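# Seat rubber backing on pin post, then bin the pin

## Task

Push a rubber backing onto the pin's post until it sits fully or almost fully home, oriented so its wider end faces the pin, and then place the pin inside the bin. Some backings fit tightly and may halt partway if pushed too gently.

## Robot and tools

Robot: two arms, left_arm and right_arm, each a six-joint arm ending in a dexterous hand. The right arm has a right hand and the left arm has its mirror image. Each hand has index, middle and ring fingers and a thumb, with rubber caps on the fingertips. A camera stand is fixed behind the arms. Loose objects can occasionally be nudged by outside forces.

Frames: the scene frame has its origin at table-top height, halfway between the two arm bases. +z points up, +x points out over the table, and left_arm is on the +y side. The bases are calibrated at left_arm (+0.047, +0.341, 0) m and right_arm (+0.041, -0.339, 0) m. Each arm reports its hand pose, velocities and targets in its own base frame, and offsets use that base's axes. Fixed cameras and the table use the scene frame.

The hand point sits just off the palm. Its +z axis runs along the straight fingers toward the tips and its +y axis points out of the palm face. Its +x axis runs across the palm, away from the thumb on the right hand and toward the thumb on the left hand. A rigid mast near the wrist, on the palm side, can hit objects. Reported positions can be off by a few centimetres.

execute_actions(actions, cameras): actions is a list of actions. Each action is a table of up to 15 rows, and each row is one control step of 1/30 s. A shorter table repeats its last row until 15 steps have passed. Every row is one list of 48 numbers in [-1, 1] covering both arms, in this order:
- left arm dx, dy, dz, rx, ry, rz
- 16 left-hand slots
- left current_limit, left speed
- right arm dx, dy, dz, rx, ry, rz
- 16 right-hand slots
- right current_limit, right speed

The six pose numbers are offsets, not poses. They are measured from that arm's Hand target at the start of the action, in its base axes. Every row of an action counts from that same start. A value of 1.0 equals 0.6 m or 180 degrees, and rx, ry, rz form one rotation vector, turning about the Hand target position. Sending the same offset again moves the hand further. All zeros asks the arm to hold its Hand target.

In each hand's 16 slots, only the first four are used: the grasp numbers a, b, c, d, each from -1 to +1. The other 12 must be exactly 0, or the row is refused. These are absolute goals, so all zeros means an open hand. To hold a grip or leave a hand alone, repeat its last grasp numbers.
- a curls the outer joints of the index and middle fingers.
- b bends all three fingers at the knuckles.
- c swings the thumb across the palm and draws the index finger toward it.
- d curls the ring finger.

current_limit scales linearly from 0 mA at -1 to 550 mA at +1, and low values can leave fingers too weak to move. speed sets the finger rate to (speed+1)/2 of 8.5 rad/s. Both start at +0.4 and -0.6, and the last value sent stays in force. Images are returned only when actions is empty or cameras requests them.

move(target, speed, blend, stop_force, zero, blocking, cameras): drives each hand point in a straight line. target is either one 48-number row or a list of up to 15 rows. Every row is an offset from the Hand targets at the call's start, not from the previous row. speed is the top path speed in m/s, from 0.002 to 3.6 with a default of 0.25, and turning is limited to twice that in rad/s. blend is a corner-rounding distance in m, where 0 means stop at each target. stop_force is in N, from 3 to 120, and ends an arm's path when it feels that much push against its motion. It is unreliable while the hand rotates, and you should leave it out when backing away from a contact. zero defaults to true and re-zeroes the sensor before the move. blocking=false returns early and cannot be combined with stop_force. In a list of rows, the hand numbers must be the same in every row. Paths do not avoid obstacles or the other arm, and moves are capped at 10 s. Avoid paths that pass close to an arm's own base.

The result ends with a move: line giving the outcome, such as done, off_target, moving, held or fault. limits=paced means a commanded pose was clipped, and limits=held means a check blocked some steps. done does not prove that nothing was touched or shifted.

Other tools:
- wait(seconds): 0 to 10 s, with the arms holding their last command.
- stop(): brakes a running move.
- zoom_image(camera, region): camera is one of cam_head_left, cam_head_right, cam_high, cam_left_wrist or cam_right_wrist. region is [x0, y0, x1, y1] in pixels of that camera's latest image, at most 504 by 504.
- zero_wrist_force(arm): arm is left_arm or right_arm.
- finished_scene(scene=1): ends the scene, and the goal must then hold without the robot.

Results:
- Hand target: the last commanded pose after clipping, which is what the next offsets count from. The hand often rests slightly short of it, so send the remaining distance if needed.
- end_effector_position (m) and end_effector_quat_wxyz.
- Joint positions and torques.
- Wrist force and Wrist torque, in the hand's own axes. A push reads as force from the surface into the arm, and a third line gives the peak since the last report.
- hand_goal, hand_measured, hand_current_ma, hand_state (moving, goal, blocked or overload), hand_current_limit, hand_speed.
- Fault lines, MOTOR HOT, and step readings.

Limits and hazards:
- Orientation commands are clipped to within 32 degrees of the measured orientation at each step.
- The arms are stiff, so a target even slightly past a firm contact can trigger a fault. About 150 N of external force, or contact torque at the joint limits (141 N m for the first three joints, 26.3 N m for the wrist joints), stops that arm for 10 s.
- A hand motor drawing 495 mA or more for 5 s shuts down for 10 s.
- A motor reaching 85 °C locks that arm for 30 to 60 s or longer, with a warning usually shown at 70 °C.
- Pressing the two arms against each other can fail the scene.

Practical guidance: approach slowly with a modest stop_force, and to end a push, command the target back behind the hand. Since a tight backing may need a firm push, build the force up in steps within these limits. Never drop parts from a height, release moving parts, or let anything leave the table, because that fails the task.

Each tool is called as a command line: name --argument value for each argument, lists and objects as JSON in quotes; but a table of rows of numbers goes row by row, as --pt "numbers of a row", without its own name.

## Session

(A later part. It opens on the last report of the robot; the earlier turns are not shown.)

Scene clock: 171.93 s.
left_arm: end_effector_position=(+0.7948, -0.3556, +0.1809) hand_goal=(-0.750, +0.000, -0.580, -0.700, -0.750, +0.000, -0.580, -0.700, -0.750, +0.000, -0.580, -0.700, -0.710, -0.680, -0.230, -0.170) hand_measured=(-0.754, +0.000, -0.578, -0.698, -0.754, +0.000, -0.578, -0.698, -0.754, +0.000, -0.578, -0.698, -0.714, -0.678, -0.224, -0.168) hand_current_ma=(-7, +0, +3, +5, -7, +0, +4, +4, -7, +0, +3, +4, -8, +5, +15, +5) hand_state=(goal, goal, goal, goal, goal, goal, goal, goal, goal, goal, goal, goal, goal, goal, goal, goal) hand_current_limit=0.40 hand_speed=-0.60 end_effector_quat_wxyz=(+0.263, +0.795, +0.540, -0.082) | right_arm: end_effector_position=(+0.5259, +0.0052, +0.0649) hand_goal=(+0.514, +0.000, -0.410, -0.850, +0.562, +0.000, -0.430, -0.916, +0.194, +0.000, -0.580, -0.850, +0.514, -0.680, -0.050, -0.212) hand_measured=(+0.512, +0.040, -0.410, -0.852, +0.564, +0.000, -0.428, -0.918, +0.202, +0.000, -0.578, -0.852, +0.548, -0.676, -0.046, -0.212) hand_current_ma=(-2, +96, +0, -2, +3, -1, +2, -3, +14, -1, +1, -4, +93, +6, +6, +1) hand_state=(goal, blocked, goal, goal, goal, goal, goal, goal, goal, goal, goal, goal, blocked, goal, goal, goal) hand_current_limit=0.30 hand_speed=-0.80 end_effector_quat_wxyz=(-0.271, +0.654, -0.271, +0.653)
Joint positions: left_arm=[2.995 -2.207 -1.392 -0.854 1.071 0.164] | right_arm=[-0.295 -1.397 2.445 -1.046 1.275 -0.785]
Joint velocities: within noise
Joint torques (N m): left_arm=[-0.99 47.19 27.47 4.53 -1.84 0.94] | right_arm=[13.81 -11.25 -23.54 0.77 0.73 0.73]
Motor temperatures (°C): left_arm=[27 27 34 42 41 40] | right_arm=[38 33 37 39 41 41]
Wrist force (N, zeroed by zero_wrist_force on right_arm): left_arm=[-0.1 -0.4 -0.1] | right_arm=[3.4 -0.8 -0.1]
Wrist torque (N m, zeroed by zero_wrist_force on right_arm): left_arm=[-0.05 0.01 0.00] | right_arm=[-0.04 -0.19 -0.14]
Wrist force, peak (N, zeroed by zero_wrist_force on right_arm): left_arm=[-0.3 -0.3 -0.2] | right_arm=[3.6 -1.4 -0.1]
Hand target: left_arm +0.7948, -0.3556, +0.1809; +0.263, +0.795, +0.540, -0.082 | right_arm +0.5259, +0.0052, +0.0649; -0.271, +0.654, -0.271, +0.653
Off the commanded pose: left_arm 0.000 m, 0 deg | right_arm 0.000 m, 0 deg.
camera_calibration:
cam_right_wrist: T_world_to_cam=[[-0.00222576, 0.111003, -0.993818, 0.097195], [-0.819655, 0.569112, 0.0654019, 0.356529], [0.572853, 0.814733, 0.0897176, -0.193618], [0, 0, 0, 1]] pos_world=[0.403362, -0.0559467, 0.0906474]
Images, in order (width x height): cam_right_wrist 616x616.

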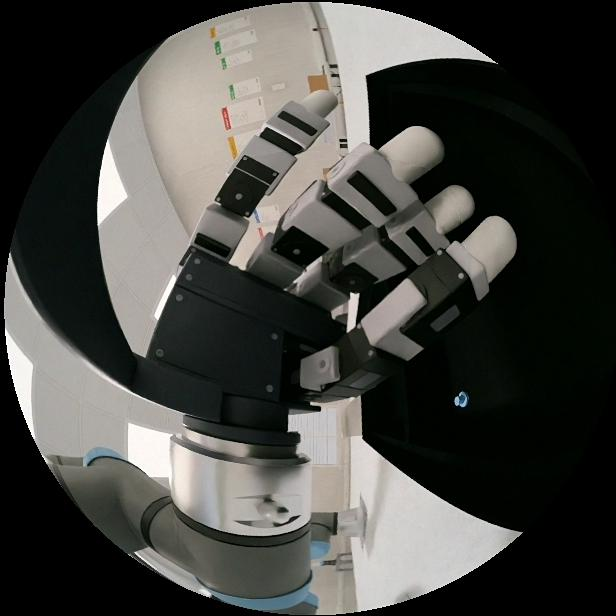

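move --pt "0 0 0 0 0 0 0 0 0 0 0 0 0 0 0 0 0 0 0 0 0 0 0.4 -0.6 0 0 0.1 0 0 0 0 0.75 0.72 0 0 0 0 0 0 0 0 0 0 0 0 0 0.3 -0.8" --pt "0 0 0 0 0 0 0 0 0 0 0 0 0 0 0 0 0 0 0 0 0 0 0.4 -0.6 -0.1 0.0717 0.1085 0.1278 0 0 0 0.75 0.72 0 0 0 0 0 0 0 0 0 0 0 0 0 0.3 -0.8" --speed 0.15 --blend 0.01 --cameras '["cam_right_wrist"]'

zoom_image --camera "cam_right_wrist" --region '[440, 180, 580, 320]'

Scene clock: 179.73 s.
left_arm: end_effector_position=(+0.7948, -0.3556, +0.1809) hand_goal=(-0.750, +0.000, -0.580, -0.700, -0.750, +0.000, -0.580, -0.700, -0.750, +0.000, -0.580, -0.700, -0.710, -0.680, -0.230, -0.170) hand_measured=(-0.754, +0.000, -0.578, -0.698, -0.754, +0.000, -0.578, -0.698, -0.754, +0.000, -0.578, -0.698, -0.714, -0.678, -0.224, -0.168) hand_current_ma=(-7, +0, +3, +5, -7, +0, +4, +4, -7, +0, +3, +4, -8, +5, +15, +5) hand_state=(goal, goal, goal, goal, goal, goal, goal, goal, goal, goal, goal, goal, goal, goal, goal, goal) hand_current_limit=0.40 hand_speed=-0.60 end_effector_quat_wxyz=(+0.263, +0.795, +0.540, -0.082) | right_arm: end_effector_position=(+0.4659, +0.0483, +0.1300) hand_goal=(+0.514, +0.000, -0.410, -0.850, +0.562, +0.000, -0.430, -0.916, +0.194, +0.000, -0.580, -0.850, +0.514, -0.680, -0.050, -0.212) hand_measured=(+0.512, +0.000, -0.410, -0.852, +0.564, +0.000, -0.428, -0.918, +0.202, +0.000, -0.578, -0.852, +0.512, -0.678, -0.048, -0.212) hand_current_ma=(-2, +0, +0, -2, +3, -1, +2, -3, +14, -1, +1, -4, -4, +2, +2, +1) hand_state=(goal, goal, goal, goal, goal, goal, goal, goal, goal, goal, goal, goal, goal, goal, goal, goal) hand_current_limit=0.30 hand_speed=-0.80 end_effector_quat_wxyz=(-0.396, +0.587, -0.396, +0.585)
Joint positions: left_arm=[2.995 -2.207 -1.392 -0.854 1.071 0.164] | right_arm=[-0.335 -1.782 2.509 -0.726 1.234 -0.384]
Joint torques (N m): left_arm=[-0.91 46.71 28.38 4.5 -1.86 1.1] | right_arm=[-10.72 -16.67 -2.48 0.14 -1.35 1.59]
Wrist force (N, zeroed by zero_wrist_force on right_arm): left_arm=[-0.2 -0.3 -0.1] | right_arm=[-1.1 0.0 -0.4]
Wrist torque (N m, zeroed by zero_wrist_force on right_arm): left_arm=[-0.04 0.02 -0.01] | right_arm=[0.10 0.09 -0.11]
Wrist force, peak (N, zeroed by zero_wrist_force on right_arm): left_arm=[-0.1 -0.4 -0.2] | right_arm=[3.7 -1.3 -0.4]
Hand target: left_arm +0.7948, -0.3556, +0.1809; +0.263, +0.795, +0.540, -0.082 | right_arm +0.4659, +0.0483, +0.1300; -0.396, +0.587, -0.396, +0.585
Off the commanded pose: left_arm 0.000 m, 0 deg | right_arm 0.000 m, 0 deg.
move: done
camera_calibration:
cam_right_wrist: T_world_to_cam=[[-0.00228421, 0.490386, -0.871502, 0.122787], [-0.819649, 0.498335, 0.282557, 0.253805], [0.572862, 0.714971, 0.400806, -0.235746], [0, 0, 0, 1]] pos_world=[0.343362, -0.0181411, 0.129784]
Images, in order (width x height): cam_right_wrist 616x616.

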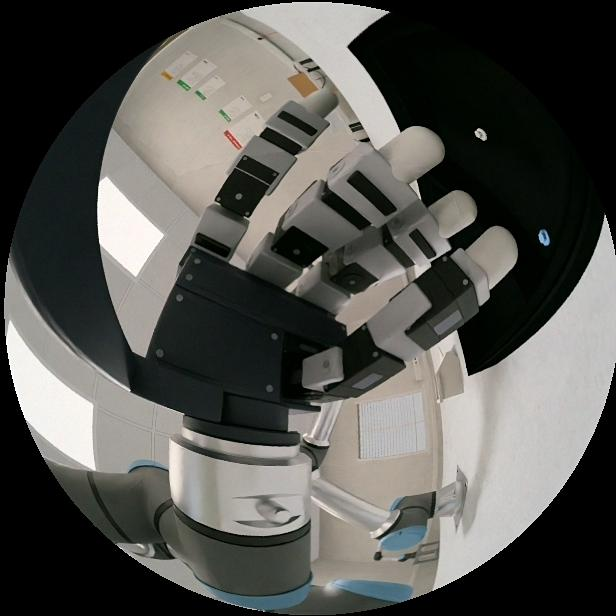

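Scaled by 3.600 from the camera's 616x616 image, which has a finer 880x880 frame.

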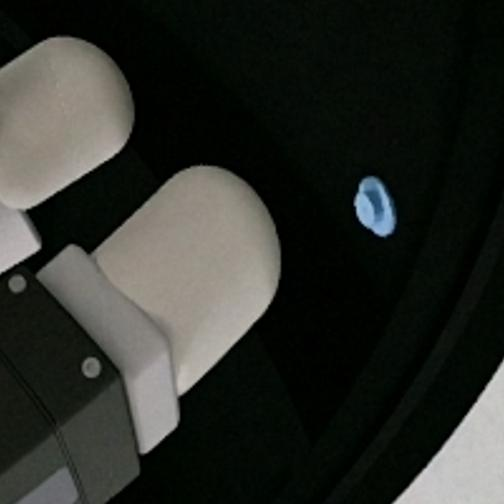

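move --target '[0,0,0,0,0,0,0,0,0,0,0,0,0,0,0,0,0,0,0,0,0,0,0.4,-0.6,-0.0013,0.0262,-0.05,0,0,0,0,0.75,0.72,0,0,0,0,0,0,0,0,0,0,0,0,0,0.3,-0.8]' --speed 0.12 --cameras '["cam_right_wrist", "cam_high"]'

zoom_image --camera "cam_right_wrist" --region '[440, 180, 580, 320]'

zoom_image --camera "cam_high" --region '[70, 280, 270, 470]'

Scene clock: 181.90 s.
left_arm: end_effector_position=(+0.7948, -0.3556, +0.1809) hand_goal=(-0.750, +0.000, -0.580, -0.700, -0.750, +0.000, -0.580, -0.700, -0.750, +0.000, -0.580, -0.700, -0.710, -0.680, -0.230, -0.170) hand_measured=(-0.754, +0.000, -0.578, -0.698, -0.754, +0.000, -0.578, -0.698, -0.754, +0.000, -0.578, -0.698, -0.714, -0.678, -0.224, -0.168) hand_current_ma=(-7, +0, +3, +5, -7, +0, +4, +4, -7, +0, +3, +4, -8, +5, +15, +5) hand_state=(goal, goal, goal, goal, goal, goal, goal, goal, goal, goal, goal, goal, goal, goal, goal, goal) hand_current_limit=0.40 hand_speed=-0.60 end_effector_quat_wxyz=(+0.263, +0.795, +0.540, -0.082) | right_arm: end_effector_position=(+0.4651, +0.0640, +0.1001) hand_goal=(+0.514, +0.000, -0.410, -0.850, +0.562, +0.000, -0.430, -0.916, +0.194, +0.000, -0.580, -0.850, +0.514, -0.680, -0.050, -0.212) hand_measured=(+0.512, +0.000, -0.410, -0.852, +0.564, +0.000, -0.428, -0.918, +0.202, +0.000, -0.578, -0.852, +0.512, -0.678, -0.048, -0.212) hand_current_ma=(-2, +0, +0, -2, +3, -1, +2, -3, +14, -1, +1, -4, -4, +2, +2, +1) hand_state=(goal, goal, goal, goal, goal, goal, goal, goal, goal, goal, goal, goal, goal, goal, goal, goal) hand_current_limit=0.30 hand_speed=-0.80 end_effector_quat_wxyz=(-0.396, +0.587, -0.396, +0.585)
Joint positions: left_arm=[2.995 -2.207 -1.392 -0.854 1.071 0.164] | right_arm=[-0.264 -1.683 2.543 -0.859 1.306 -0.383]
Joint torques (N m): left_arm=[-0.37 47.2 27.51 4.4 -2.01 1.19] | right_arm=[13.62 -3.53 -0.42 -3.71 1.07 1.51]
Wrist force (N, zeroed by zero_wrist_force on right_arm): left_arm=[0.0 -0.2 -0.2] | right_arm=[-0.8 0.0 -0.3]
Wrist torque (N m, zeroed by zero_wrist_force on right_arm): left_arm=[-0.01 0.01 0.00] | right_arm=[0.08 0.04 -0.07]
Wrist force, peak (N, zeroed by zero_wrist_force on right_arm): left_arm=[-0.3 -0.4 -0.1] | right_arm=[-1.4 0.6 -0.5]
Hand target: left_arm +0.7948, -0.3556, +0.1809; +0.263, +0.795, +0.540, -0.082 | right_arm +0.4651, +0.0640, +0.1000; -0.396, +0.587, -0.396, +0.585
Off the commanded pose: left_arm 0.000 m, 0 deg | right_arm 0.000 m, 0 deg.
move: done
camera_calibration:
cam_right_wrist: T_world_to_cam=[[-0.00234469, 0.490516, -0.871429, 0.0890418], [-0.819665, 0.498247, 0.282663, 0.253769], [0.572838, 0.714943, 0.400891, -0.23453], [0, 0, 0, 1]] pos_world=[0.342562, -0.00244071, 0.0998835]
Images, in order (width x height): cam_high 504x504, cam_right_wrist 616x616.

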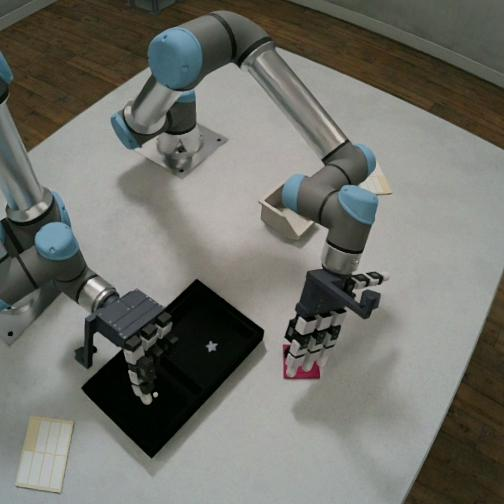

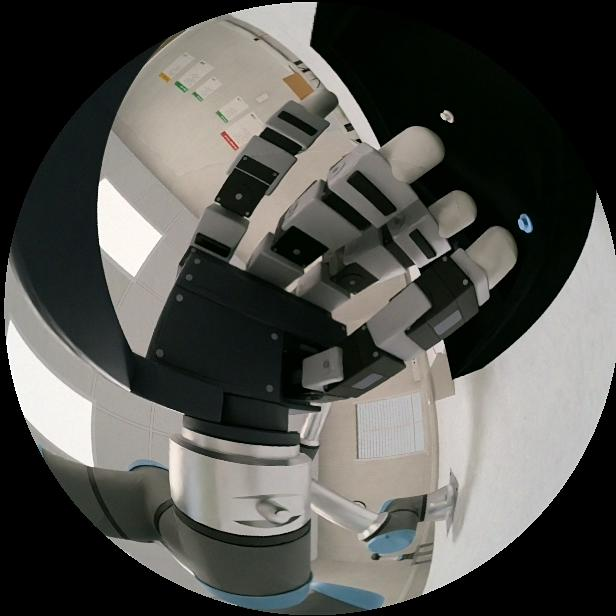

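Scaled by 3.600 from the camera's 616x616 image, which has a finer 880x880 frame.

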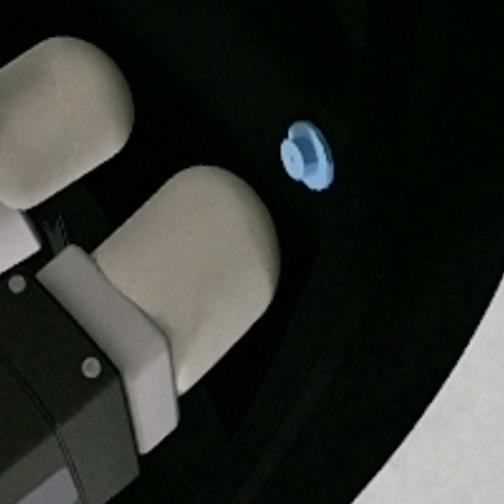

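Scaled by 2.520 from the camera's 504x504 image, which has a finer 720x720 frame.

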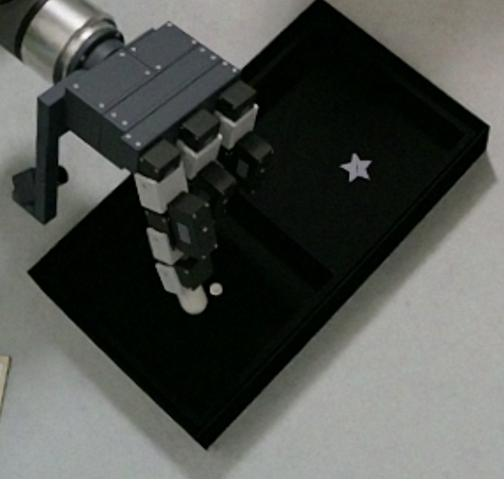

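move --target '[0,0,0,0,0,0,0,0,0,0,0,0,0,0,0,0,0,0,0,0,0,0,0.4,-0.6,0.0013,0.0025,-0.0375,0,0,0,0,0.75,0.72,0,0,0,0,0,0,0,0,0,0,0,0,0,0.3,-0.8]' --speed 0.05 --cameras '["cam_right_wrist"]' --stop_force 5

zoom_image --camera "cam_right_wrist" --region '[440, 180, 540, 280]'

Scene clock: 183.93 s.
left_arm: end_effector_position=(+0.7948, -0.3556, +0.1809) hand_goal=(-0.750, +0.000, -0.580, -0.700, -0.750, +0.000, -0.580, -0.700, -0.750, +0.000, -0.580, -0.700, -0.710, -0.680, -0.230, -0.170) hand_measured=(-0.754, +0.000, -0.578, -0.698, -0.754, +0.000, -0.578, -0.698, -0.754, +0.000, -0.578, -0.698, -0.714, -0.678, -0.224, -0.168) hand_current_ma=(-7, +0, +3, +5, -7, +0, +4, +4, -7, +0, +3, +4, -8, +5, +15, +5) hand_state=(goal, goal, goal, goal, goal, goal, goal, goal, goal, goal, goal, goal, goal, goal, goal, goal) hand_current_limit=0.40 hand_speed=-0.60 end_effector_quat_wxyz=(+0.263, +0.795, +0.540, -0.082) | right_arm: end_effector_position=(+0.4655, +0.0653, +0.0812) hand_goal=(+0.514, +0.000, -0.410, -0.850, +0.562, +0.000, -0.430, -0.916, +0.194, +0.000, -0.580, -0.850, +0.514, -0.680, -0.050, -0.212) hand_measured=(+0.512, +0.000, -0.410, -0.852, +0.564, +0.000, -0.428, -0.918, +0.202, +0.000, -0.578, -0.852, +0.514, -0.680, -0.044, -0.216) hand_current_ma=(-2, +0, +0, -2, +3, -1, +2, -3, +14, -1, +1, -4, +0, +1, +13, -8) hand_state=(goal, goal, goal, goal, goal, goal, goal, goal, goal, goal, goal, goal, goal, goal, goal, goal) hand_current_limit=0.30 hand_speed=-0.80 end_effector_quat_wxyz=(-0.396, +0.587, -0.396, +0.585)
Joint positions: left_arm=[2.995 -2.207 -1.392 -0.854 1.071 0.164] | right_arm=[-0.257 -1.618 2.564 -0.945 1.312 -0.384]
Joint torques (N m): left_arm=[-0.52 47.49 27.98 4.5 -1.98 1.1] | right_arm=[-12.02 -19.35 -26.39 0.36 -1.4 -1.4]
Wrist force (N, zeroed by zero_wrist_force on right_arm): left_arm=[-0.1 -0.2 -0.2] | right_arm=[-0.4 -2.6 -0.4]
Wrist torque (N m, zeroed by zero_wrist_force on right_arm): left_arm=[-0.02 0.02 -0.01] | right_arm=[-0.17 0.01 0.00]
Wrist force, peak (N, zeroed by zero_wrist_force on right_arm): left_arm=[-0.3 -0.4 0.1] | right_arm=[1.8 -21.0 -1.8]
Hand target: left_arm +0.7948, -0.3556, +0.1809; +0.263, +0.795, +0.540, -0.082 | right_arm +0.4655, +0.0653, +0.0812; -0.396, +0.587, -0.396, +0.585 (not the last commanded pose)
Off the commanded pose: left_arm 0.000 m, 0 deg | right_arm 0.004 m, 0 deg.
move: contact (right_arm)
camera_calibration:
cam_right_wrist: T_world_to_cam=[[-0.00315433, 0.490645, -0.871354, 0.0722921], [-0.819507, 0.498075, 0.283425, 0.258645], [0.57306, 0.714975, 0.400516, -0.228196], [0, 0, 0, 1]] pos_world=[0.34296, -0.00114011, 0.0810818]
Images, in order (width x height): cam_right_wrist 616x616.

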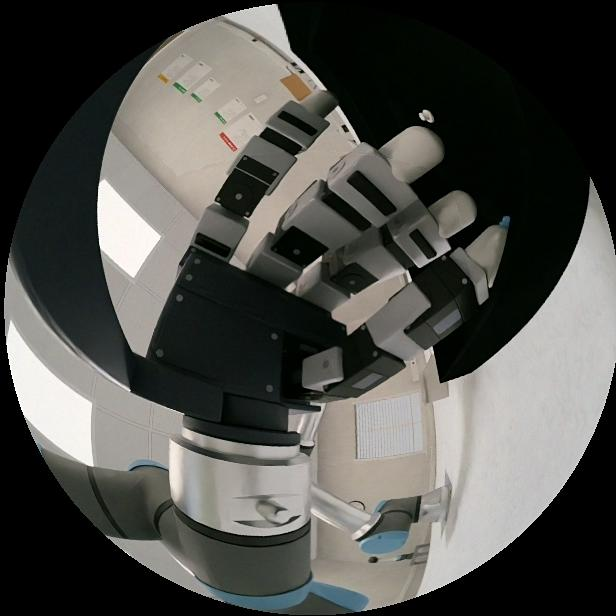

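Scaled by 5.040 from the camera's 616x616 image, which has a finer 880x880 frame.

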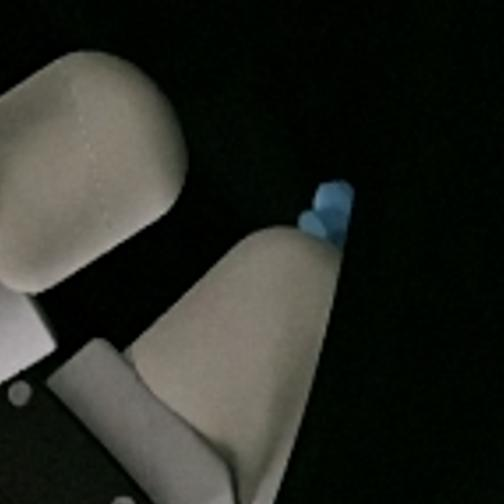

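move --pt "0 0 0 0 0 0 0 0 0 0 0 0 0 0 0 0 0 0 0 0 0 0 0.4 -0.6 0 0 0.008 0 0 0 0 0.75 0.72 0 0 0 0 0 0 0 0 0 0 0 0 0 0.3 -0.8" --pt "0 0 0 0 0 0 0 0 0 0 0 0 0 0 0 0 0 0 0 0 0 0 0.4 -0.6 0.0035 0.0003 0.008 0 0 0 0 0.75 0.72 0 0 0 0 0 0 0 0 0 0 0 0 0 0.3 -0.8" --speed 0.05 --cameras '["cam_right_wrist"]'

zoom_image --camera "cam_right_wrist" --region '[440, 180, 540, 280]'

Scene clock: 187.50 s.
left_arm: end_effector_position=(+0.7948, -0.3556, +0.1809) hand_goal=(-0.750, +0.000, -0.580, -0.700, -0.750, +0.000, -0.580, -0.700, -0.750, +0.000, -0.580, -0.700, -0.710, -0.680, -0.230, -0.170) hand_measured=(-0.754, +0.000, -0.578, -0.698, -0.754, +0.000, -0.578, -0.698, -0.754, +0.000, -0.578, -0.698, -0.714, -0.678, -0.224, -0.168) hand_current_ma=(-7, +0, +3, +5, -7, +0, +4, +4, -7, +0, +3, +4, -8, +5, +15, +5) hand_state=(goal, goal, goal, goal, goal, goal, goal, goal, goal, goal, goal, goal, goal, goal, goal, goal) hand_current_limit=0.40 hand_speed=-0.60 end_effector_quat_wxyz=(+0.263, +0.795, +0.540, -0.082) | right_arm: end_effector_position=(+0.4675, +0.0654, +0.0860) hand_goal=(+0.514, +0.000, -0.410, -0.850, +0.562, +0.000, -0.430, -0.916, +0.194, +0.000, -0.580, -0.850, +0.514, -0.680, -0.050, -0.212) hand_measured=(+0.512, +0.000, -0.410, -0.852, +0.564, +0.000, -0.428, -0.918, +0.202, +0.000, -0.578, -0.852, +0.514, -0.680, -0.048, -0.214) hand_current_ma=(-2, +0, +0, -2, +3, -1, +2, -3, +14, -1, +1, -4, +0, +1, +2, -2) hand_state=(goal, goal, goal, goal, goal, goal, goal, goal, goal, goal, goal, goal, goal, goal, goal, goal) hand_current_limit=0.30 hand_speed=-0.80 end_effector_quat_wxyz=(-0.396, +0.587, -0.396, +0.585)
Joint positions: left_arm=[2.995 -2.207 -1.392 -0.854 1.071 0.164] | right_arm=[-0.254 -1.628 2.553 -0.923 1.315 -0.384]
Joint torques (N m): left_arm=[-0.73 47.25 28.3 4.45 -1.99 1.12] | right_arm=[12.87 -3.97 -28.35 0.22 1.15 1.22]
Wrist force (N, zeroed by zero_wrist_force on right_arm): left_arm=[0.0 -0.2 -0.1] | right_arm=[-0.7 -0.1 -0.4]
Wrist torque (N m, zeroed by zero_wrist_force on right_arm): left_arm=[-0.02 0.00 0.00] | right_arm=[0.06 0.04 -0.06]
Wrist force, peak (N, zeroed by zero_wrist_force on right_arm): left_arm=[0.0 -0.4 -0.3] | right_arm=[-0.5 -3.4 -0.3]
Hand target: left_arm +0.7948, -0.3556, +0.1809; +0.263, +0.795, +0.540, -0.082 | right_arm +0.4676, +0.0654, +0.0860; -0.396, +0.587, -0.396, +0.585
Off the commanded pose: left_arm 0.000 m, 0 deg | right_arm 0.000 m, 0 deg.
move: done
camera_calibration:
cam_right_wrist: T_world_to_cam=[[-0.00311436, 0.490621, -0.871368, 0.0764193], [-0.819507, 0.498099, 0.283382, 0.258878], [0.573061, 0.714975, 0.400516, -0.231336], [0, 0, 0, 1]] pos_world=[0.34496, -0.0010402, 0.0858818]
Images, in order (width x height): cam_right_wrist 616x616.

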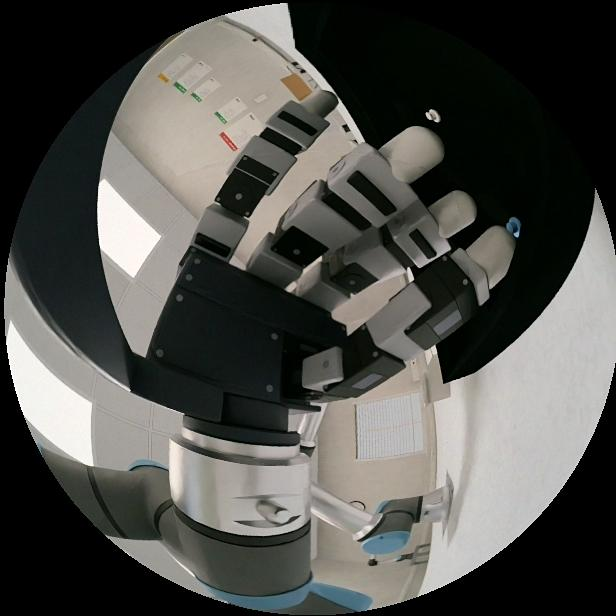

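Scaled by 5.040 from the camera's 616x616 image, which has a finer 880x880 frame.

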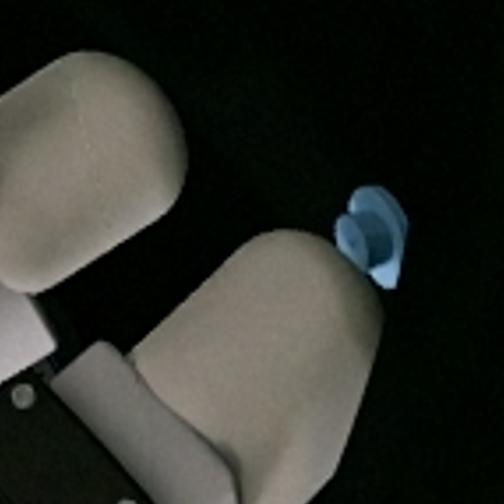

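move --target '[0,0,0,0,0,0,0,0,0,0,0,0,0,0,0,0,0,0,0,0,0,0,0.4,-0.6,0,0,-0.0235,0,0,0,0,0.75,0.72,0,0,0,0,0,0,0,0,0,0,0,0,0,0.3,-0.8]' --speed 0.025 --cameras '["cam_right_wrist"]' --stop_force 5

zoom_image --camera "cam_right_wrist" --region '[440, 180, 540, 280]'

Scene clock: 189.30 s.
left_arm: end_effector_position=(+0.7948, -0.3556, +0.1809) hand_goal=(-0.750, +0.000, -0.580, -0.700, -0.750, +0.000, -0.580, -0.700, -0.750, +0.000, -0.580, -0.700, -0.710, -0.680, -0.230, -0.170) hand_measured=(-0.754, +0.000, -0.578, -0.698, -0.754, +0.000, -0.578, -0.698, -0.754, +0.000, -0.578, -0.698, -0.714, -0.678, -0.224, -0.168) hand_current_ma=(-7, +0, +3, +5, -7, +0, +4, +4, -7, +0, +3, +4, -8, +5, +15, +5) hand_state=(goal, goal, goal, goal, goal, goal, goal, goal, goal, goal, goal, goal, goal, goal, goal, goal) hand_current_limit=0.40 hand_speed=-0.60 end_effector_quat_wxyz=(+0.263, +0.795, +0.540, -0.082) | right_arm: end_effector_position=(+0.4676, +0.0655, +0.0759) hand_goal=(+0.514, +0.000, -0.410, -0.850, +0.562, +0.000, -0.430, -0.916, +0.194, +0.000, -0.580, -0.850, +0.514, -0.680, -0.050, -0.212) hand_measured=(+0.512, +0.000, -0.410, -0.852, +0.564, +0.000, -0.428, -0.918, +0.202, +0.000, -0.578, -0.852, +0.518, -0.678, -0.044, -0.212) hand_current_ma=(-2, +0, +0, -2, +3, -1, +2, -3, +14, -1, +1, -4, +7, +5, +17, -1) hand_state=(goal, goal, goal, goal, goal, goal, goal, goal, goal, goal, goal, goal, goal, goal, goal, goal) hand_current_limit=0.30 hand_speed=-0.80 end_effector_quat_wxyz=(-0.396, +0.587, -0.396, +0.585)
Joint positions: left_arm=[2.995 -2.207 -1.392 -0.854 1.071 0.164] | right_arm=[-0.254 -1.593 2.565 -0.969 1.315 -0.384]
Joint torques (N m): left_arm=[-1.07 47.04 28.78 4.46 -1.91 1.13] | right_arm=[6.04 -20.77 -25.62 0.48 0.69 -1.22]
Wrist force (N, zeroed by zero_wrist_force on right_arm): left_arm=[0.1 -0.2 0.1] | right_arm=[-0.3 -2.1 0.0]
Wrist torque (N m, zeroed by zero_wrist_force on right_arm): left_arm=[-0.03 0.00 0.01] | right_arm=[-0.14 0.03 -0.04]
Wrist force, peak (N, zeroed by zero_wrist_force on right_arm): left_arm=[-0.2 -0.3 0.2] | right_arm=[0.3 -9.4 -0.6]
Hand target: left_arm +0.7948, -0.3556, +0.1809; +0.263, +0.795, +0.540, -0.082 | right_arm +0.4676, +0.0655, +0.0759; -0.396, +0.587, -0.396, +0.585 (not the last commanded pose)
Off the commanded pose: left_arm 0.000 m, 0 deg | right_arm 0.004 m, 0 deg.
move: contact (right_arm)
camera_calibration:
cam_right_wrist: T_world_to_cam=[[-0.00334727, 0.490672, -0.871338, 0.0676961], [-0.819444, 0.498067, 0.283621, 0.2617], [0.573149, 0.714962, 0.400411, -0.227313], [0, 0, 0, 1]] pos_world=[0.34496, -0.00104005, 0.0757813]
Images, in order (width x height): cam_right_wrist 616x616.

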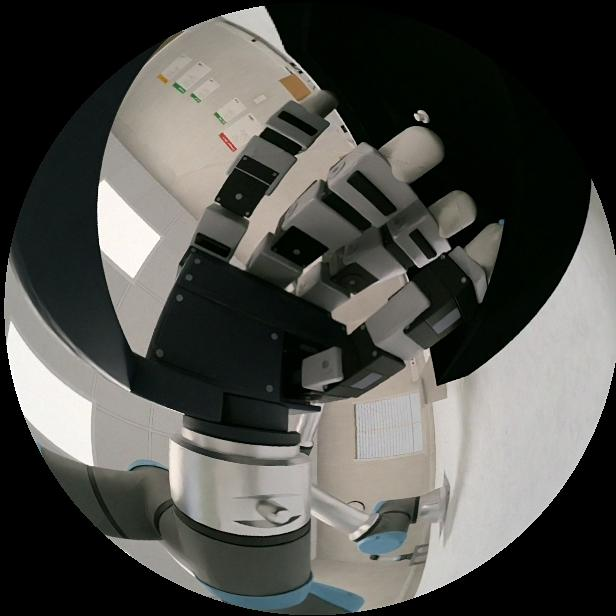

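Scaled by 5.040 from the camera's 616x616 image, which has a finer 880x880 frame.

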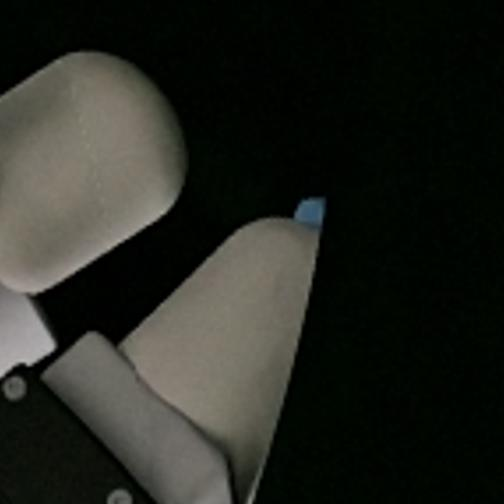

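move --target '[0,0,0,0,0,0,0,0,0,0,0,0,0,0,0,0,0,0,0,0,0,0,0.4,-0.6,0.005,0,0,0,0,0,0,0.75,0.72,0,0,0,0,0,0,0,0,0,0,0,0,0,0.3,-0.8]' --speed 0.03

move --target '[0,0,0,0,0,0,0,0,0,0,0,0,0,0,0,0,0,0,0,0,0,0,0.4,-0.6,0,0,-0.0075,0,0,0,0,0.75,0.72,0,0,0,0,0,0,0,0,0,0,0,0,0,0.3,-0.8]' --speed 0.02 --cameras '["cam_right_wrist"]' --stop_force 4

zoom_image --camera "cam_right_wrist" --region '[440, 180, 540, 280]'

Scene clock: 190.37 s.
left_arm: end_effector_position=(+0.7948, -0.3556, +0.1809) hand_goal=(-0.750, +0.000, -0.580, -0.700, -0.750, +0.000, -0.580, -0.700, -0.750, +0.000, -0.580, -0.700, -0.710, -0.680, -0.230, -0.170) hand_measured=(-0.754, +0.000, -0.578, -0.698, -0.754, +0.000, -0.578, -0.698, -0.754, +0.000, -0.578, -0.698, -0.714, -0.678, -0.224, -0.168) hand_current_ma=(-7, +0, +3, +5, -7, +0, +4, +4, -7, +0, +3, +4, -8, +5, +15, +5) hand_state=(goal, goal, goal, goal, goal, goal, goal, goal, goal, goal, goal, goal, goal, goal, goal, goal) hand_current_limit=0.40 hand_speed=-0.60 end_effector_quat_wxyz=(+0.263, +0.795, +0.540, -0.082) | right_arm: end_effector_position=(+0.4705, +0.0655, +0.0759) hand_goal=(+0.514, +0.000, -0.410, -0.850, +0.562, +0.000, -0.430, -0.916, +0.194, +0.000, -0.580, -0.850, +0.514, -0.680, -0.050, -0.212) hand_measured=(+0.512, +0.000, -0.410, -0.852, +0.564, +0.000, -0.428, -0.918, +0.202, +0.000, -0.578, -0.852, +0.518, -0.678, -0.060, -0.216) hand_current_ma=(-2, +0, +0, -2, +3, -1, +2, -3, +14, -1, +1, -4, +7, +4, -31, -8) hand_state=(goal, goal, goal, goal, goal, goal, goal, goal, goal, goal, goal, goal, goal, goal, goal, goal) hand_current_limit=0.30 hand_speed=-0.80 end_effector_quat_wxyz=(-0.396, +0.587, -0.396, +0.585)
Joint positions: left_arm=[2.995 -2.207 -1.392 -0.854 1.071 0.164] | right_arm=[-0.251 -1.585 2.557 -0.969 1.319 -0.384]
Joint torques (N m): left_arm=[-0.68 47.58 28.32 4.54 -1.95 1.07] | right_arm=[12.37 -5.3 -25.76 -3.43 1.22 -0.72]
Wrist force (N, zeroed by zero_wrist_force on right_arm): left_arm=[-0.1 -0.2 0.1] | right_arm=[-0.1 -4.4 -2.0]
Wrist torque (N m, zeroed by zero_wrist_force on right_arm): left_arm=[-0.04 0.01 0.00] | right_arm=[-0.38 -0.04 -0.03]
Wrist force, peak (N, zeroed by zero_wrist_force on right_arm): left_arm=[-0.3 -0.3 -0.2] | right_arm=[-0.2 -4.4 -2.4]
Hand target: left_arm +0.7948, -0.3556, +0.1809; +0.263, +0.795, +0.540, -0.082 | right_arm +0.4706, +0.0655, +0.0759; -0.396, +0.587, -0.396, +0.585
Off the commanded pose: left_arm 0.000 m, 0 deg | right_arm 0.000 m, 0 deg.
move: done

Scene clock: 191.77 s.
left_arm: end_effector_position=(+0.7948, -0.3556, +0.1809) hand_goal=(-0.750, +0.000, -0.580, -0.700, -0.750, +0.000, -0.580, -0.700, -0.750, +0.000, -0.580, -0.700, -0.710, -0.680, -0.230, -0.170) hand_measured=(-0.754, +0.000, -0.578, -0.698, -0.754, +0.000, -0.578, -0.698, -0.754, +0.000, -0.578, -0.698, -0.714, -0.678, -0.224, -0.168) hand_current_ma=(-7, +0, +3, +5, -7, +0, +4, +4, -7, +0, +3, +4, -8, +5, +15, +5) hand_state=(goal, goal, goal, goal, goal, goal, goal, goal, goal, goal, goal, goal, goal, goal, goal, goal) hand_current_limit=0.40 hand_speed=-0.60 end_effector_quat_wxyz=(+0.263, +0.795, +0.540, -0.082) | right_arm: end_effector_position=(+0.4707, +0.0654, +0.0746) hand_goal=(+0.514, +0.000, -0.410, -0.850, +0.562, +0.000, -0.430, -0.916, +0.194, +0.000, -0.580, -0.850, +0.514, -0.680, -0.050, -0.212) hand_measured=(+0.512, +0.000, -0.410, -0.852, +0.564, +0.000, -0.428, -0.918, +0.202, +0.000, -0.578, -0.852, +0.526, -0.676, -0.062, -0.220) hand_current_ma=(-2, +0, +0, -2, +3, -1, +2, -3, +14, -1, +1, -4, +25, +7, -32, -20) hand_state=(goal, goal, goal, goal, goal, goal, goal, goal, goal, goal, goal, goal, goal, goal, goal, goal) hand_current_limit=0.30 hand_speed=-0.80 end_effector_quat_wxyz=(-0.396, +0.587, -0.396, +0.585)
Joint positions: left_arm=[2.995 -2.207 -1.392 -0.854 1.071 0.164] | right_arm=[-0.251 -1.58 2.558 -0.976 1.319 -0.384]
Joint torques (N m): left_arm=[-0.74 47.19 28.64 4.54 -1.83 1.13] | right_arm=[10.41 -19.62 -25.65 0.39 0.95 -0.37]
Wrist force (N, zeroed by zero_wrist_force on right_arm): left_arm=[-0.2 -0.2 0.0] | right_arm=[0.2 -4.3 -1.3]
Wrist torque (N m, zeroed by zero_wrist_force on right_arm): left_arm=[-0.04 0.03 -0.02] | right_arm=[-0.43 -0.03 -0.04]
Wrist force, peak (N, zeroed by zero_wrist_force on right_arm): left_arm=[-0.2 -0.3 0.0] | right_arm=[0.6 -10.3 -1.3]
Hand target: left_arm +0.7948, -0.3556, +0.1809; +0.263, +0.795, +0.540, -0.082 | right_arm +0.4707, +0.0654, +0.0746; -0.396, +0.587, -0.396, +0.585 (not the last commanded pose)
Off the commanded pose: left_arm 0.000 m, 0 deg | right_arm 0.003 m, 0 deg.
move: contact (right_arm)
camera_calibration:
cam_right_wrist: T_world_to_cam=[[-0.00315433, 0.490645, -0.871354, 0.0665085], [-0.819507, 0.498075, 0.283425, 0.264728], [0.57306, 0.714975, 0.400516, -0.228604], [0, 0, 0, 1]] pos_world=[0.34816, -0.00104011, 0.0744818]
Images, in order (width x height): cam_right_wrist 616x616.

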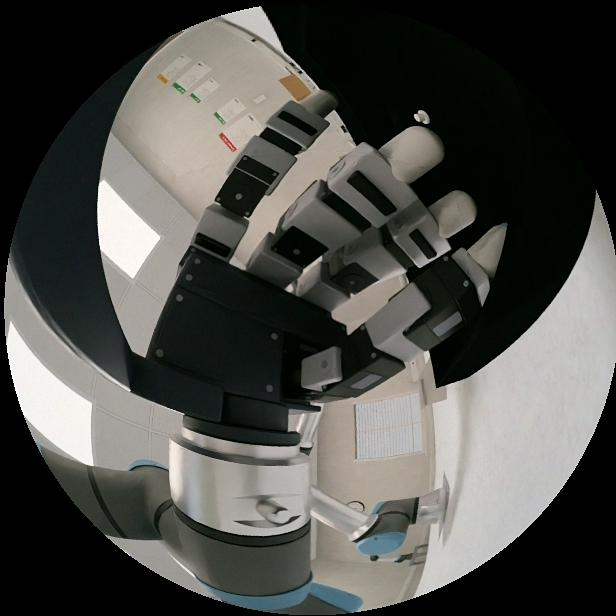

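Scaled by 5.040 from the camera's 616x616 image, which has a finer 880x880 frame.

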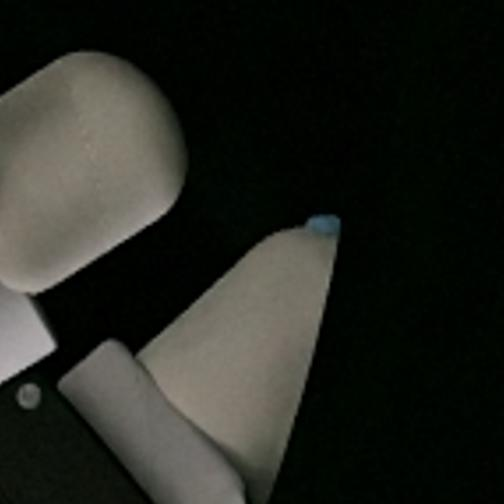

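execute_actions --actions '[[[0,0,0,0,0,0,0,0,0,0,0,0,0,0,0,0,0,0,0,0,0,0,0.4,-0.6,0,0,0.0007,0,0,0,0,0.8,0.72,0,0,0,0,0,0,0,0,0,0,0,0,0,-0.2,-0.95]],[[0,0,0,0,0,0,0,0,0,0,0,0,0,0,0,0,0,0,0,0,0,0,0.4,-0.6,0,0,0,0,0,0,0,0.815,0.72,0,0,0,0,0,0,0,0,0,0,0,0,0,-0.2,-0.96]]]'

execute_actions --actions '[[[0,0,0,0,0,0,0,0,0,0,0,0,0,0,0,0,0,0,0,0,0,0,0.4,-0.6,0,0,0,0,0,0,0,0.825,0.72,0,0,0,0,0,0,0,0,0,0,0,0,0,-0.2,-0.97]]]' --cameras '["cam_right_wrist"]'

zoom_image --camera "cam_right_wrist" --region '[440, 180, 540, 280]'

Scene clock: 193.50 s.
left_arm: end_effector_position=(+0.7948, -0.3556, +0.1809) hand_goal=(-0.750, +0.000, -0.580, -0.700, -0.750, +0.000, -0.580, -0.700, -0.750, +0.000, -0.580, -0.700, -0.710, -0.680, -0.230, -0.170) hand_measured=(-0.754, +0.000, -0.578, -0.698, -0.754, +0.000, -0.578, -0.698, -0.754, +0.000, -0.578, -0.698, -0.714, -0.678, -0.224, -0.168) hand_current_ma=(-7, +0, +3, +5, -7, +0, +4, +4, -7, +0, +3, +4, -8, +5, +15, +5) hand_state=(goal, goal, goal, goal, goal, goal, goal, goal, goal, goal, goal, goal, goal, goal, goal, goal) hand_current_limit=0.40 hand_speed=-0.60 end_effector_quat_wxyz=(+0.263, +0.795, +0.540, -0.082) | right_arm: end_effector_position=(+0.4707, +0.0654, +0.0750) hand_goal=(+0.602, +0.000, -0.428, -0.864, +0.676, +0.000, -0.418, -0.916, +0.292, +0.000, -0.580, -0.864, +0.514, -0.680, -0.050, -0.226) hand_measured=(+0.598, +0.000, -0.426, -0.862, +0.670, +0.000, -0.422, -0.918, +0.292, +0.000, -0.578, -0.860, +0.526, -0.676, -0.060, -0.226) hand_current_ma=(-6, +0, +3, +4, -11, -1, -5, -3, +1, -1, +1, +5, +25, +7, -25, -1) hand_state=(goal, goal, goal, goal, goal, goal, goal, goal, goal, goal, goal, goal, goal, goal, goal, goal) hand_current_limit=-0.20 hand_speed=-0.96 end_effector_quat_wxyz=(-0.396, +0.587, -0.396, +0.585)
Joint positions: left_arm=[2.995 -2.207 -1.392 -0.854 1.071 0.164] | right_arm=[-0.251 -1.581 2.558 -0.974 1.319 -0.384]
Joint torques (N m): left_arm=[-0.3 47.15 28.74 4.47 -1.86 1.28] | right_arm=[7.15 -20.38 -26.01 0.39 0.78 -0.79]
Wrist force (N, zeroed by zero_wrist_force on right_arm): left_arm=[-0.1 -0.2 -0.1] | right_arm=[0.0 -1.0 -0.5]
Wrist torque (N m, zeroed by zero_wrist_force on right_arm): left_arm=[-0.02 0.01 0.00] | right_arm=[-0.03 -0.02 -0.05]
Wrist force, peak (N, zeroed by zero_wrist_force on right_arm): left_arm=[-0.3 -0.3 -0.3] | right_arm=[0.1 -4.8 -1.7]
Hand target: left_arm +0.7948, -0.3556, +0.1809; +0.263, +0.795, +0.540, -0.082 | right_arm +0.4707, +0.0654, +0.0750; -0.396, +0.587, -0.396, +0.585
Off the commanded pose: left_arm 0.000 m, 0 deg | right_arm 0.000 m, 0 deg.
Step readings (end_effector_position of left_arm | right_arm):
0: (+0.7948, -0.3556, +0.1809) | (+0.4707, +0.0654, +0.0746)
1: (+0.7948, -0.3556, +0.1809) | (+0.4707, +0.0654, +0.0746)
2: (+0.7948, -0.3556, +0.1809) | (+0.4707, +0.0654, +0.0746)
4: (+0.7948, -0.3556, +0.1809) | (+0.4707, +0.0654, +0.0748)
8: (+0.7948, -0.3556, +0.1809) | (+0.4707, +0.0654, +0.0749)
15: (+0.7948, -0.3556, +0.1809) | (+0.4707, +0.0654, +0.0750)
16: (+0.7948, -0.3556, +0.1809) | (+0.4707, +0.0654, +0.0750)
17: (+0.7948, -0.3556, +0.1809) | (+0.4707, +0.0654, +0.0750)
19: (+0.7948, -0.3556, +0.1809) | (+0.4707, +0.0654, +0.0750)
23: (+0.7948, -0.3556, +0.1809) | (+0.4707, +0.0654, +0.0750)
30: (+0.7948, -0.3556, +0.1809) | (+0.4707, +0.0654, +0.0750)

Scene clock: 194.20 s.
left_arm: end_effector_position=(+0.7948, -0.3556, +0.1809) hand_goal=(-0.750, +0.000, -0.580, -0.700, -0.750, +0.000, -0.580, -0.700, -0.750, +0.000, -0.580, -0.700, -0.710, -0.680, -0.230, -0.170) hand_measured=(-0.754, +0.000, -0.578, -0.698, -0.754, +0.000, -0.578, -0.698, -0.754, +0.000, -0.578, -0.698, -0.714, -0.678, -0.224, -0.168) hand_current_ma=(-7, +0, +3, +5, -7, +0, +4, +4, -7, +0, +3, +4, -8, +5, +15, +5) hand_state=(goal, goal, goal, goal, goal, goal, goal, goal, goal, goal, goal, goal, goal, goal, goal, goal) hand_current_limit=0.40 hand_speed=-0.60 end_effector_quat_wxyz=(+0.263, +0.795, +0.540, -0.082) | right_arm: end_effector_position=(+0.4707, +0.0654, +0.0750) hand_goal=(+0.616, +0.000, -0.432, -0.866, +0.694, +0.000, -0.416, -0.916, +0.308, +0.000, -0.580, -0.866, +0.514, -0.680, -0.050, -0.228) hand_measured=(+0.612, +0.000, -0.430, -0.864, +0.688, +0.000, -0.420, -0.918, +0.308, +0.000, -0.578, -0.862, +0.526, -0.676, -0.058, -0.228) hand_current_ma=(-7, +0, +3, +4, -12, -1, -6, -3, +1, -1, +1, +5, +25, +7, -23, +0) hand_state=(goal, goal, goal, goal, goal, goal, goal, goal, goal, goal, goal, goal, goal, goal, goal, goal) hand_current_limit=-0.20 hand_speed=-0.97 end_effector_quat_wxyz=(-0.396, +0.587, -0.396, +0.585)
Joint positions: left_arm=[2.995 -2.207 -1.392 -0.854 1.071 0.164] | right_arm=[-0.251 -1.581 2.558 -0.974 1.319 -0.384]
Joint torques (N m): left_arm=[-0.89 47.3 29.03 4.58 -1.87 1.2] | right_arm=[6.39 -21.65 -25.98 0.26 0.84 -0.7]
Wrist force (N, zeroed by zero_wrist_force on right_arm): left_arm=[0.1 -0.2 -0.1] | right_arm=[-0.1 -1.6 -0.8]
Wrist torque (N m, zeroed by zero_wrist_force on right_arm): left_arm=[-0.02 -0.02 0.02] | right_arm=[-0.06 0.00 -0.06]
Wrist force, peak (N, zeroed by zero_wrist_force on right_arm): left_arm=[0.0 -0.4 0.1] | right_arm=[-0.1 -1.9 -0.8]
Hand target: left_arm +0.7948, -0.3556, +0.1809; +0.263, +0.795, +0.540, -0.082 | right_arm +0.4707, +0.0654, +0.0750; -0.396, +0.587, -0.396, +0.585
Off the commanded pose: left_arm 0.000 m, 0 deg | right_arm 0.000 m, 0 deg.
Step readings (end_effector_position of left_arm | right_arm):
0: (+0.7948, -0.3556, +0.1809) | (+0.4707, +0.0654, +0.0750)
1: (+0.7948, -0.3556, +0.1809) | (+0.4707, +0.0654, +0.0750)
2: (+0.7948, -0.3556, +0.1809) | (+0.4707, +0.0654, +0.0750)
4: (+0.7948, -0.3556, +0.1809) | (+0.4707, +0.0654, +0.0750)
8: (+0.7948, -0.3556, +0.1809) | (+0.4707, +0.0654, +0.0750)
15: (+0.7948, -0.3556, +0.1809) | (+0.4707, +0.0654, +0.0750)
camera_calibration:
cam_right_wrist: T_world_to_cam=[[-0.00315433, 0.490645, -0.871354, 0.066857], [-0.819507, 0.498075, 0.283425, 0.264614], [0.57306, 0.714975, 0.400516, -0.228764], [0, 0, 0, 1]] pos_world=[0.34816, -0.00104011, 0.0748818]
Images, in order (width x height): cam_right_wrist 616x616.

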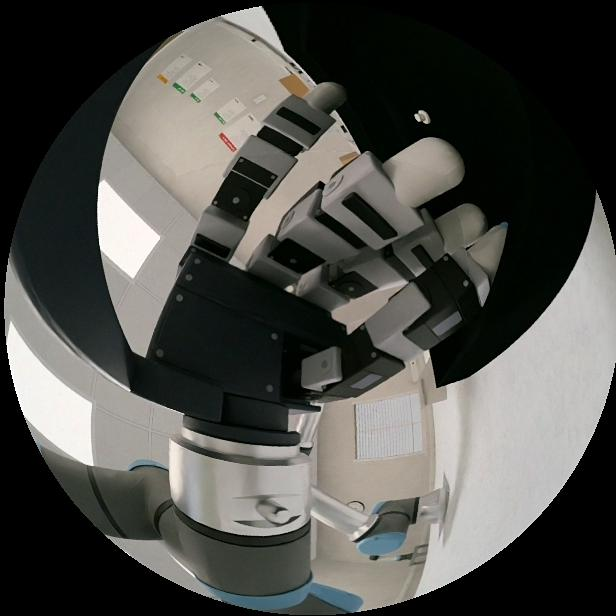

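Scaled by 5.040 from the camera's 616x616 image, which has a finer 880x880 frame.

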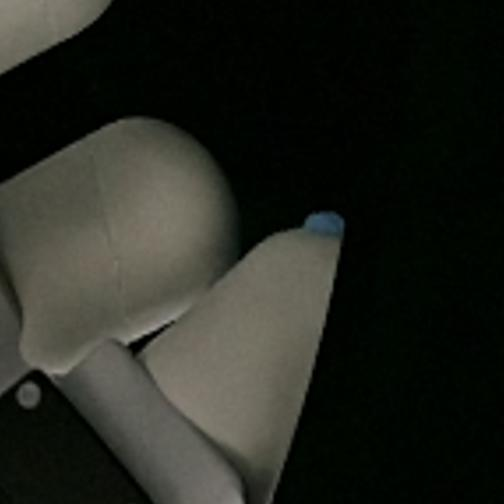

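Continue closing in small steps.

execute_actions --actions '[[[0,0,0,0,0,0,0,0,0,0,0,0,0,0,0,0,0,0,0,0,0,0,0.4,-0.6,0,0,0,0,0,0,0,0.833,0.72,0,0,0,0,0,0,0,0,0,0,0,0,0,-0.2,-0.97]]]'

execute_actions --actions '[[[0,0,0,0,0,0,0,0,0,0,0,0,0,0,0,0,0,0,0,0,0,0,0.4,-0.6,0,0,0,0,0,0,0,0.839,0.72,0,0,0,0,0,0,0,0,0,0,0,0,0,-0.2,-0.97]]]'

execute_actions --actions '[[[0,0,0,0,0,0,0,0,0,0,0,0,0,0,0,0,0,0,0,0,0,0,0.4,-0.6,0,0,0,0,0,0,0,0.845,0.72,0,0,0,0,0,0,0,0,0,0,0,0,0,-0.2,-0.97]]]' --cameras '["cam_right_wrist"]'

zoom_image --camera "cam_right_wrist" --region '[440, 180, 540, 280]'

Scene clock: 195.17 s.
left_arm: end_effector_position=(+0.7948, -0.3556, +0.1809) hand_goal=(-0.750, +0.000, -0.580, -0.700, -0.750, +0.000, -0.580, -0.700, -0.750, +0.000, -0.580, -0.700, -0.710, -0.680, -0.230, -0.170) hand_measured=(-0.754, +0.000, -0.578, -0.698, -0.754, +0.000, -0.578, -0.698, -0.754, +0.000, -0.578, -0.698, -0.714, -0.678, -0.224, -0.168) hand_current_ma=(-7, +0, +3, +5, -7, +0, +4, +4, -7, +0, +3, +4, -8, +5, +15, +5) hand_state=(goal, goal, goal, goal, goal, goal, goal, goal, goal, goal, goal, goal, goal, goal, goal, goal) hand_current_limit=0.40 hand_speed=-0.60 end_effector_quat_wxyz=(+0.263, +0.795, +0.540, -0.082) | right_arm: end_effector_position=(+0.4707, +0.0654, +0.0750) hand_goal=(+0.626, +0.000, -0.434, -0.866, +0.708, +0.000, -0.414, -0.916, +0.320, +0.000, -0.580, -0.866, +0.514, -0.680, -0.050, -0.228) hand_measured=(+0.622, +0.000, -0.432, -0.864, +0.702, +0.000, -0.418, -0.918, +0.320, +0.000, -0.578, -0.862, +0.526, -0.676, -0.058, -0.228) hand_current_ma=(-7, +0, +3, +4, -13, -1, -6, -3, +0, -1, +1, +5, +25, +7, -23, +0) hand_state=(goal, goal, goal, goal, goal, goal, goal, goal, goal, goal, goal, goal, goal, goal, goal, goal) hand_current_limit=-0.20 hand_speed=-0.97 end_effector_quat_wxyz=(-0.396, +0.587, -0.396, +0.585)
Joint positions: left_arm=[2.995 -2.207 -1.392 -0.854 1.071 0.164] | right_arm=[-0.251 -1.581 2.558 -0.974 1.319 -0.384]
Joint torques (N m): left_arm=[-1.12 47.13 29.64 4.37 -1.89 1.2] | right_arm=[3.98 -20.82 -25.75 0.49 0.5 -0.55]
Wrist force (N, zeroed by zero_wrist_force on right_arm): left_arm=[-0.3 -0.1 -0.2] | right_arm=[-0.1 -1.5 -0.5]
Wrist torque (N m, zeroed by zero_wrist_force on right_arm): left_arm=[0.00 0.03 -0.02] | right_arm=[-0.06 0.01 -0.06]
Wrist force, peak (N, zeroed by zero_wrist_force on right_arm): left_arm=[-0.2 -0.5 0.0] | right_arm=[-0.1 -1.8 -0.6]
Hand target: left_arm +0.7948, -0.3556, +0.1809; +0.263, +0.795, +0.540, -0.082 | right_arm +0.4707, +0.0654, +0.0750; -0.396, +0.587, -0.396, +0.585
Off the commanded pose: left_arm 0.000 m, 0 deg | right_arm 0.000 m, 0 deg.
Step readings (end_effector_position of left_arm | right_arm):
0: (+0.7948, -0.3556, +0.1809) | (+0.4707, +0.0654, +0.0750)
1: (+0.7948, -0.3556, +0.1809) | (+0.4707, +0.0654, +0.0750)
2: (+0.7948, -0.3556, +0.1809) | (+0.4707, +0.0654, +0.0750)
4: (+0.7948, -0.3556, +0.1809) | (+0.4707, +0.0654, +0.0750)
8: (+0.7948, -0.3556, +0.1809) | (+0.4707, +0.0654, +0.0750)
15: (+0.7948, -0.3556, +0.1809) | (+0.4707, +0.0654, +0.0750)

Scene clock: 195.87 s.
left_arm: end_effector_position=(+0.7948, -0.3556, +0.1809) hand_goal=(-0.750, +0.000, -0.580, -0.700, -0.750, +0.000, -0.580, -0.700, -0.750, +0.000, -0.580, -0.700, -0.710, -0.680, -0.230, -0.170) hand_measured=(-0.754, +0.000, -0.578, -0.698, -0.754, +0.000, -0.578, -0.698, -0.754, +0.000, -0.578, -0.698, -0.714, -0.678, -0.224, -0.168) hand_current_ma=(-7, +0, +3, +5, -7, +0, +4, +4, -7, +0, +3, +4, -8, +5, +15, +5) hand_state=(goal, goal, goal, goal, goal, goal, goal, goal, goal, goal, goal, goal, goal, goal, goal, goal) hand_current_limit=0.40 hand_speed=-0.60 end_effector_quat_wxyz=(+0.263, +0.795, +0.540, -0.082) | right_arm: end_effector_position=(+0.4707, +0.0654, +0.0750) hand_goal=(+0.634, +0.000, -0.436, -0.868, +0.718, +0.000, -0.412, -0.916, +0.328, +0.000, -0.580, -0.868, +0.514, -0.680, -0.050, -0.230) hand_measured=(+0.630, +0.000, -0.434, -0.866, +0.710, +0.000, -0.416, -0.918, +0.328, +0.000, -0.578, -0.864, +0.526, -0.676, -0.058, -0.230) hand_current_ma=(-8, +0, +3, +4, -13, -1, -6, -3, +0, -1, +1, +4, +25, +7, -20, +0) hand_state=(goal, goal, goal, goal, goal, goal, goal, goal, goal, goal, goal, goal, goal, goal, goal, goal) hand_current_limit=-0.20 hand_speed=-0.97 end_effector_quat_wxyz=(-0.396, +0.587, -0.396, +0.585)
Joint positions: left_arm=[2.995 -2.207 -1.392 -0.854 1.071 0.164] | right_arm=[-0.251 -1.581 2.558 -0.974 1.319 -0.384]
Joint torques (N m): left_arm=[-0.5 46.84 28.88 4.48 -1.81 1.19] | right_arm=[2.76 -20.5 -25.03 0.55 0.55 -0.58]
Wrist force (N, zeroed by zero_wrist_force on right_arm): left_arm=[0.0 -0.3 0.0] | right_arm=[0.1 -1.6 -0.5]
Wrist torque (N m, zeroed by zero_wrist_force on right_arm): left_arm=[-0.05 0.01 0.00] | right_arm=[-0.07 -0.02 -0.05]
Wrist force, peak (N, zeroed by zero_wrist_force on right_arm): left_arm=[-0.2 -0.4 0.0] | right_arm=[-0.2 -1.7 -0.5]
Hand target: left_arm +0.7948, -0.3556, +0.1809; +0.263, +0.795, +0.540, -0.082 | right_arm +0.4707, +0.0654, +0.0750; -0.396, +0.587, -0.396, +0.585
Off the commanded pose: left_arm 0.000 m, 0 deg | right_arm 0.000 m, 0 deg.
Step readings (end_effector_position of left_arm | right_arm):
0: (+0.7948, -0.3556, +0.1809) | (+0.4707, +0.0654, +0.0750)
1: (+0.7948, -0.3556, +0.1809) | (+0.4707, +0.0654, +0.0750)
2: (+0.7948, -0.3556, +0.1809) | (+0.4707, +0.0654, +0.0750)
4: (+0.7948, -0.3556, +0.1809) | (+0.4707, +0.0654, +0.0750)
8: (+0.7948, -0.3556, +0.1809) | (+0.4707, +0.0654, +0.0750)
15: (+0.7948, -0.3556, +0.1809) | (+0.4707, +0.0654, +0.0750)

Scene clock: 196.57 s.
left_arm: end_effector_position=(+0.7948, -0.3556, +0.1809) hand_goal=(-0.750, +0.000, -0.580, -0.700, -0.750, +0.000, -0.580, -0.700, -0.750, +0.000, -0.580, -0.700, -0.710, -0.680, -0.230, -0.170) hand_measured=(-0.754, +0.000, -0.578, -0.698, -0.754, +0.000, -0.578, -0.698, -0.754, +0.000, -0.578, -0.698, -0.714, -0.678, -0.224, -0.168) hand_current_ma=(-7, +0, +3, +5, -7, +0, +4, +4, -7, +0, +3, +4, -8, +5, +15, +5) hand_state=(goal, goal, goal, goal, goal, goal, goal, goal, goal, goal, goal, goal, goal, goal, goal, goal) hand_current_limit=0.40 hand_speed=-0.60 end_effector_quat_wxyz=(+0.263, +0.795, +0.540, -0.082) | right_arm: end_effector_position=(+0.4707, +0.0654, +0.0750) hand_goal=(+0.642, +0.000, -0.438, -0.870, +0.728, +0.000, -0.412, -0.916, +0.338, +0.000, -0.580, -0.870, +0.514, -0.680, -0.050, -0.232) hand_measured=(+0.638, +0.000, -0.436, -0.868, +0.720, +0.000, -0.416, -0.918, +0.338, +0.000, -0.578, -0.866, +0.526, -0.676, -0.058, -0.232) hand_current_ma=(-8, +0, +3, +4, -14, -1, -6, -3, +0, -1, +1, +4, +25, +7, -18, +1) hand_state=(goal, goal, goal, goal, goal, goal, goal, goal, goal, goal, goal, goal, goal, goal, goal, goal) hand_current_limit=-0.20 hand_speed=-0.97 end_effector_quat_wxyz=(-0.396, +0.587, -0.396, +0.585)
Joint positions: left_arm=[2.995 -2.207 -1.392 -0.854 1.071 0.164] | right_arm=[-0.251 -1.581 2.558 -0.974 1.319 -0.384]
Joint torques (N m): left_arm=[-0.95 46.93 28.9 4.47 -1.84 1.37] | right_arm=[1.12 -21.34 -24.86 0.38 0.43 -0.49]
Wrist force (N, zeroed by zero_wrist_force on right_arm): left_arm=[-0.1 -0.1 -0.1] | right_arm=[-0.1 -1.1 -0.7]
Wrist torque (N m, zeroed by zero_wrist_force on right_arm): left_arm=[-0.01 0.01 0.00] | right_arm=[0.01 0.01 -0.06]
Wrist force, peak (N, zeroed by zero_wrist_force on right_arm): left_arm=[-0.3 -0.3 0.1] | right_arm=[-0.1 -1.8 -0.8]
Hand target: left_arm +0.7948, -0.3556, +0.1809; +0.263, +0.795, +0.540, -0.082 | right_arm +0.4707, +0.0654, +0.0750; -0.396, +0.587, -0.396, +0.585
Off the commanded pose: left_arm 0.000 m, 0 deg | right_arm 0.000 m, 0 deg.
Step readings (end_effector_position of left_arm | right_arm):
0: (+0.7948, -0.3556, +0.1809) | (+0.4707, +0.0654, +0.0750)
1: (+0.7948, -0.3556, +0.1809) | (+0.4707, +0.0654, +0.0750)
2: (+0.7948, -0.3556, +0.1809) | (+0.4707, +0.0654, +0.0750)
4: (+0.7948, -0.3556, +0.1809) | (+0.4707, +0.0654, +0.0750)
8: (+0.7948, -0.3556, +0.1809) | (+0.4707, +0.0654, +0.0750)
15: (+0.7948, -0.3556, +0.1809) | (+0.4707, +0.0654, +0.0750)
camera_calibration:
cam_right_wrist: T_world_to_cam=[[-0.00315433, 0.490645, -0.871354, 0.066857], [-0.819507, 0.498075, 0.283425, 0.264614], [0.57306, 0.714975, 0.400516, -0.228764], [0, 0, 0, 1]] pos_world=[0.34816, -0.00104011, 0.0748818]
Images, in order (width x height): cam_right_wrist 616x616.

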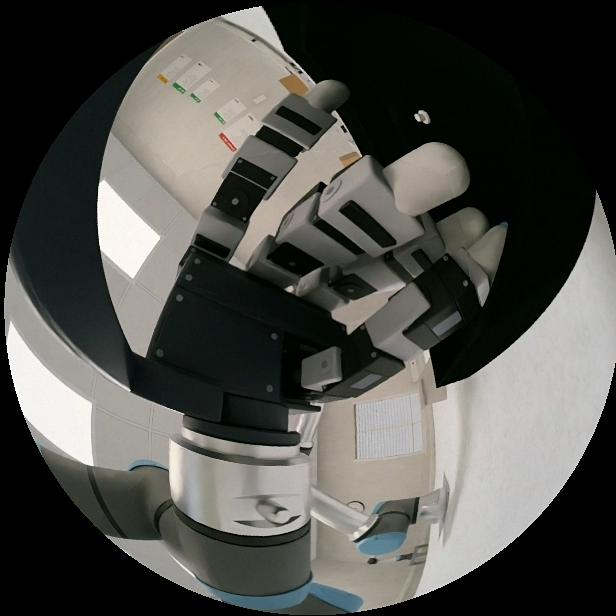

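Scaled by 5.040 from the camera's 616x616 image, which has a finer 880x880 frame.

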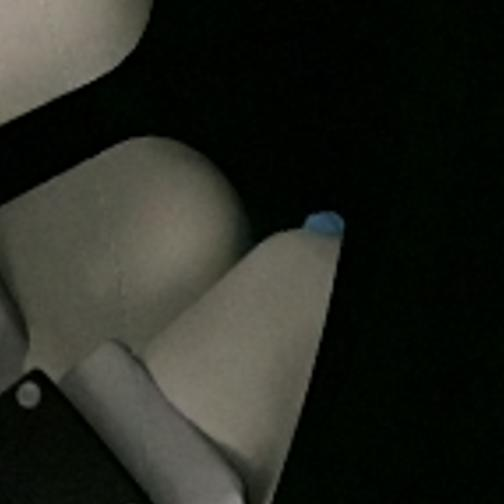

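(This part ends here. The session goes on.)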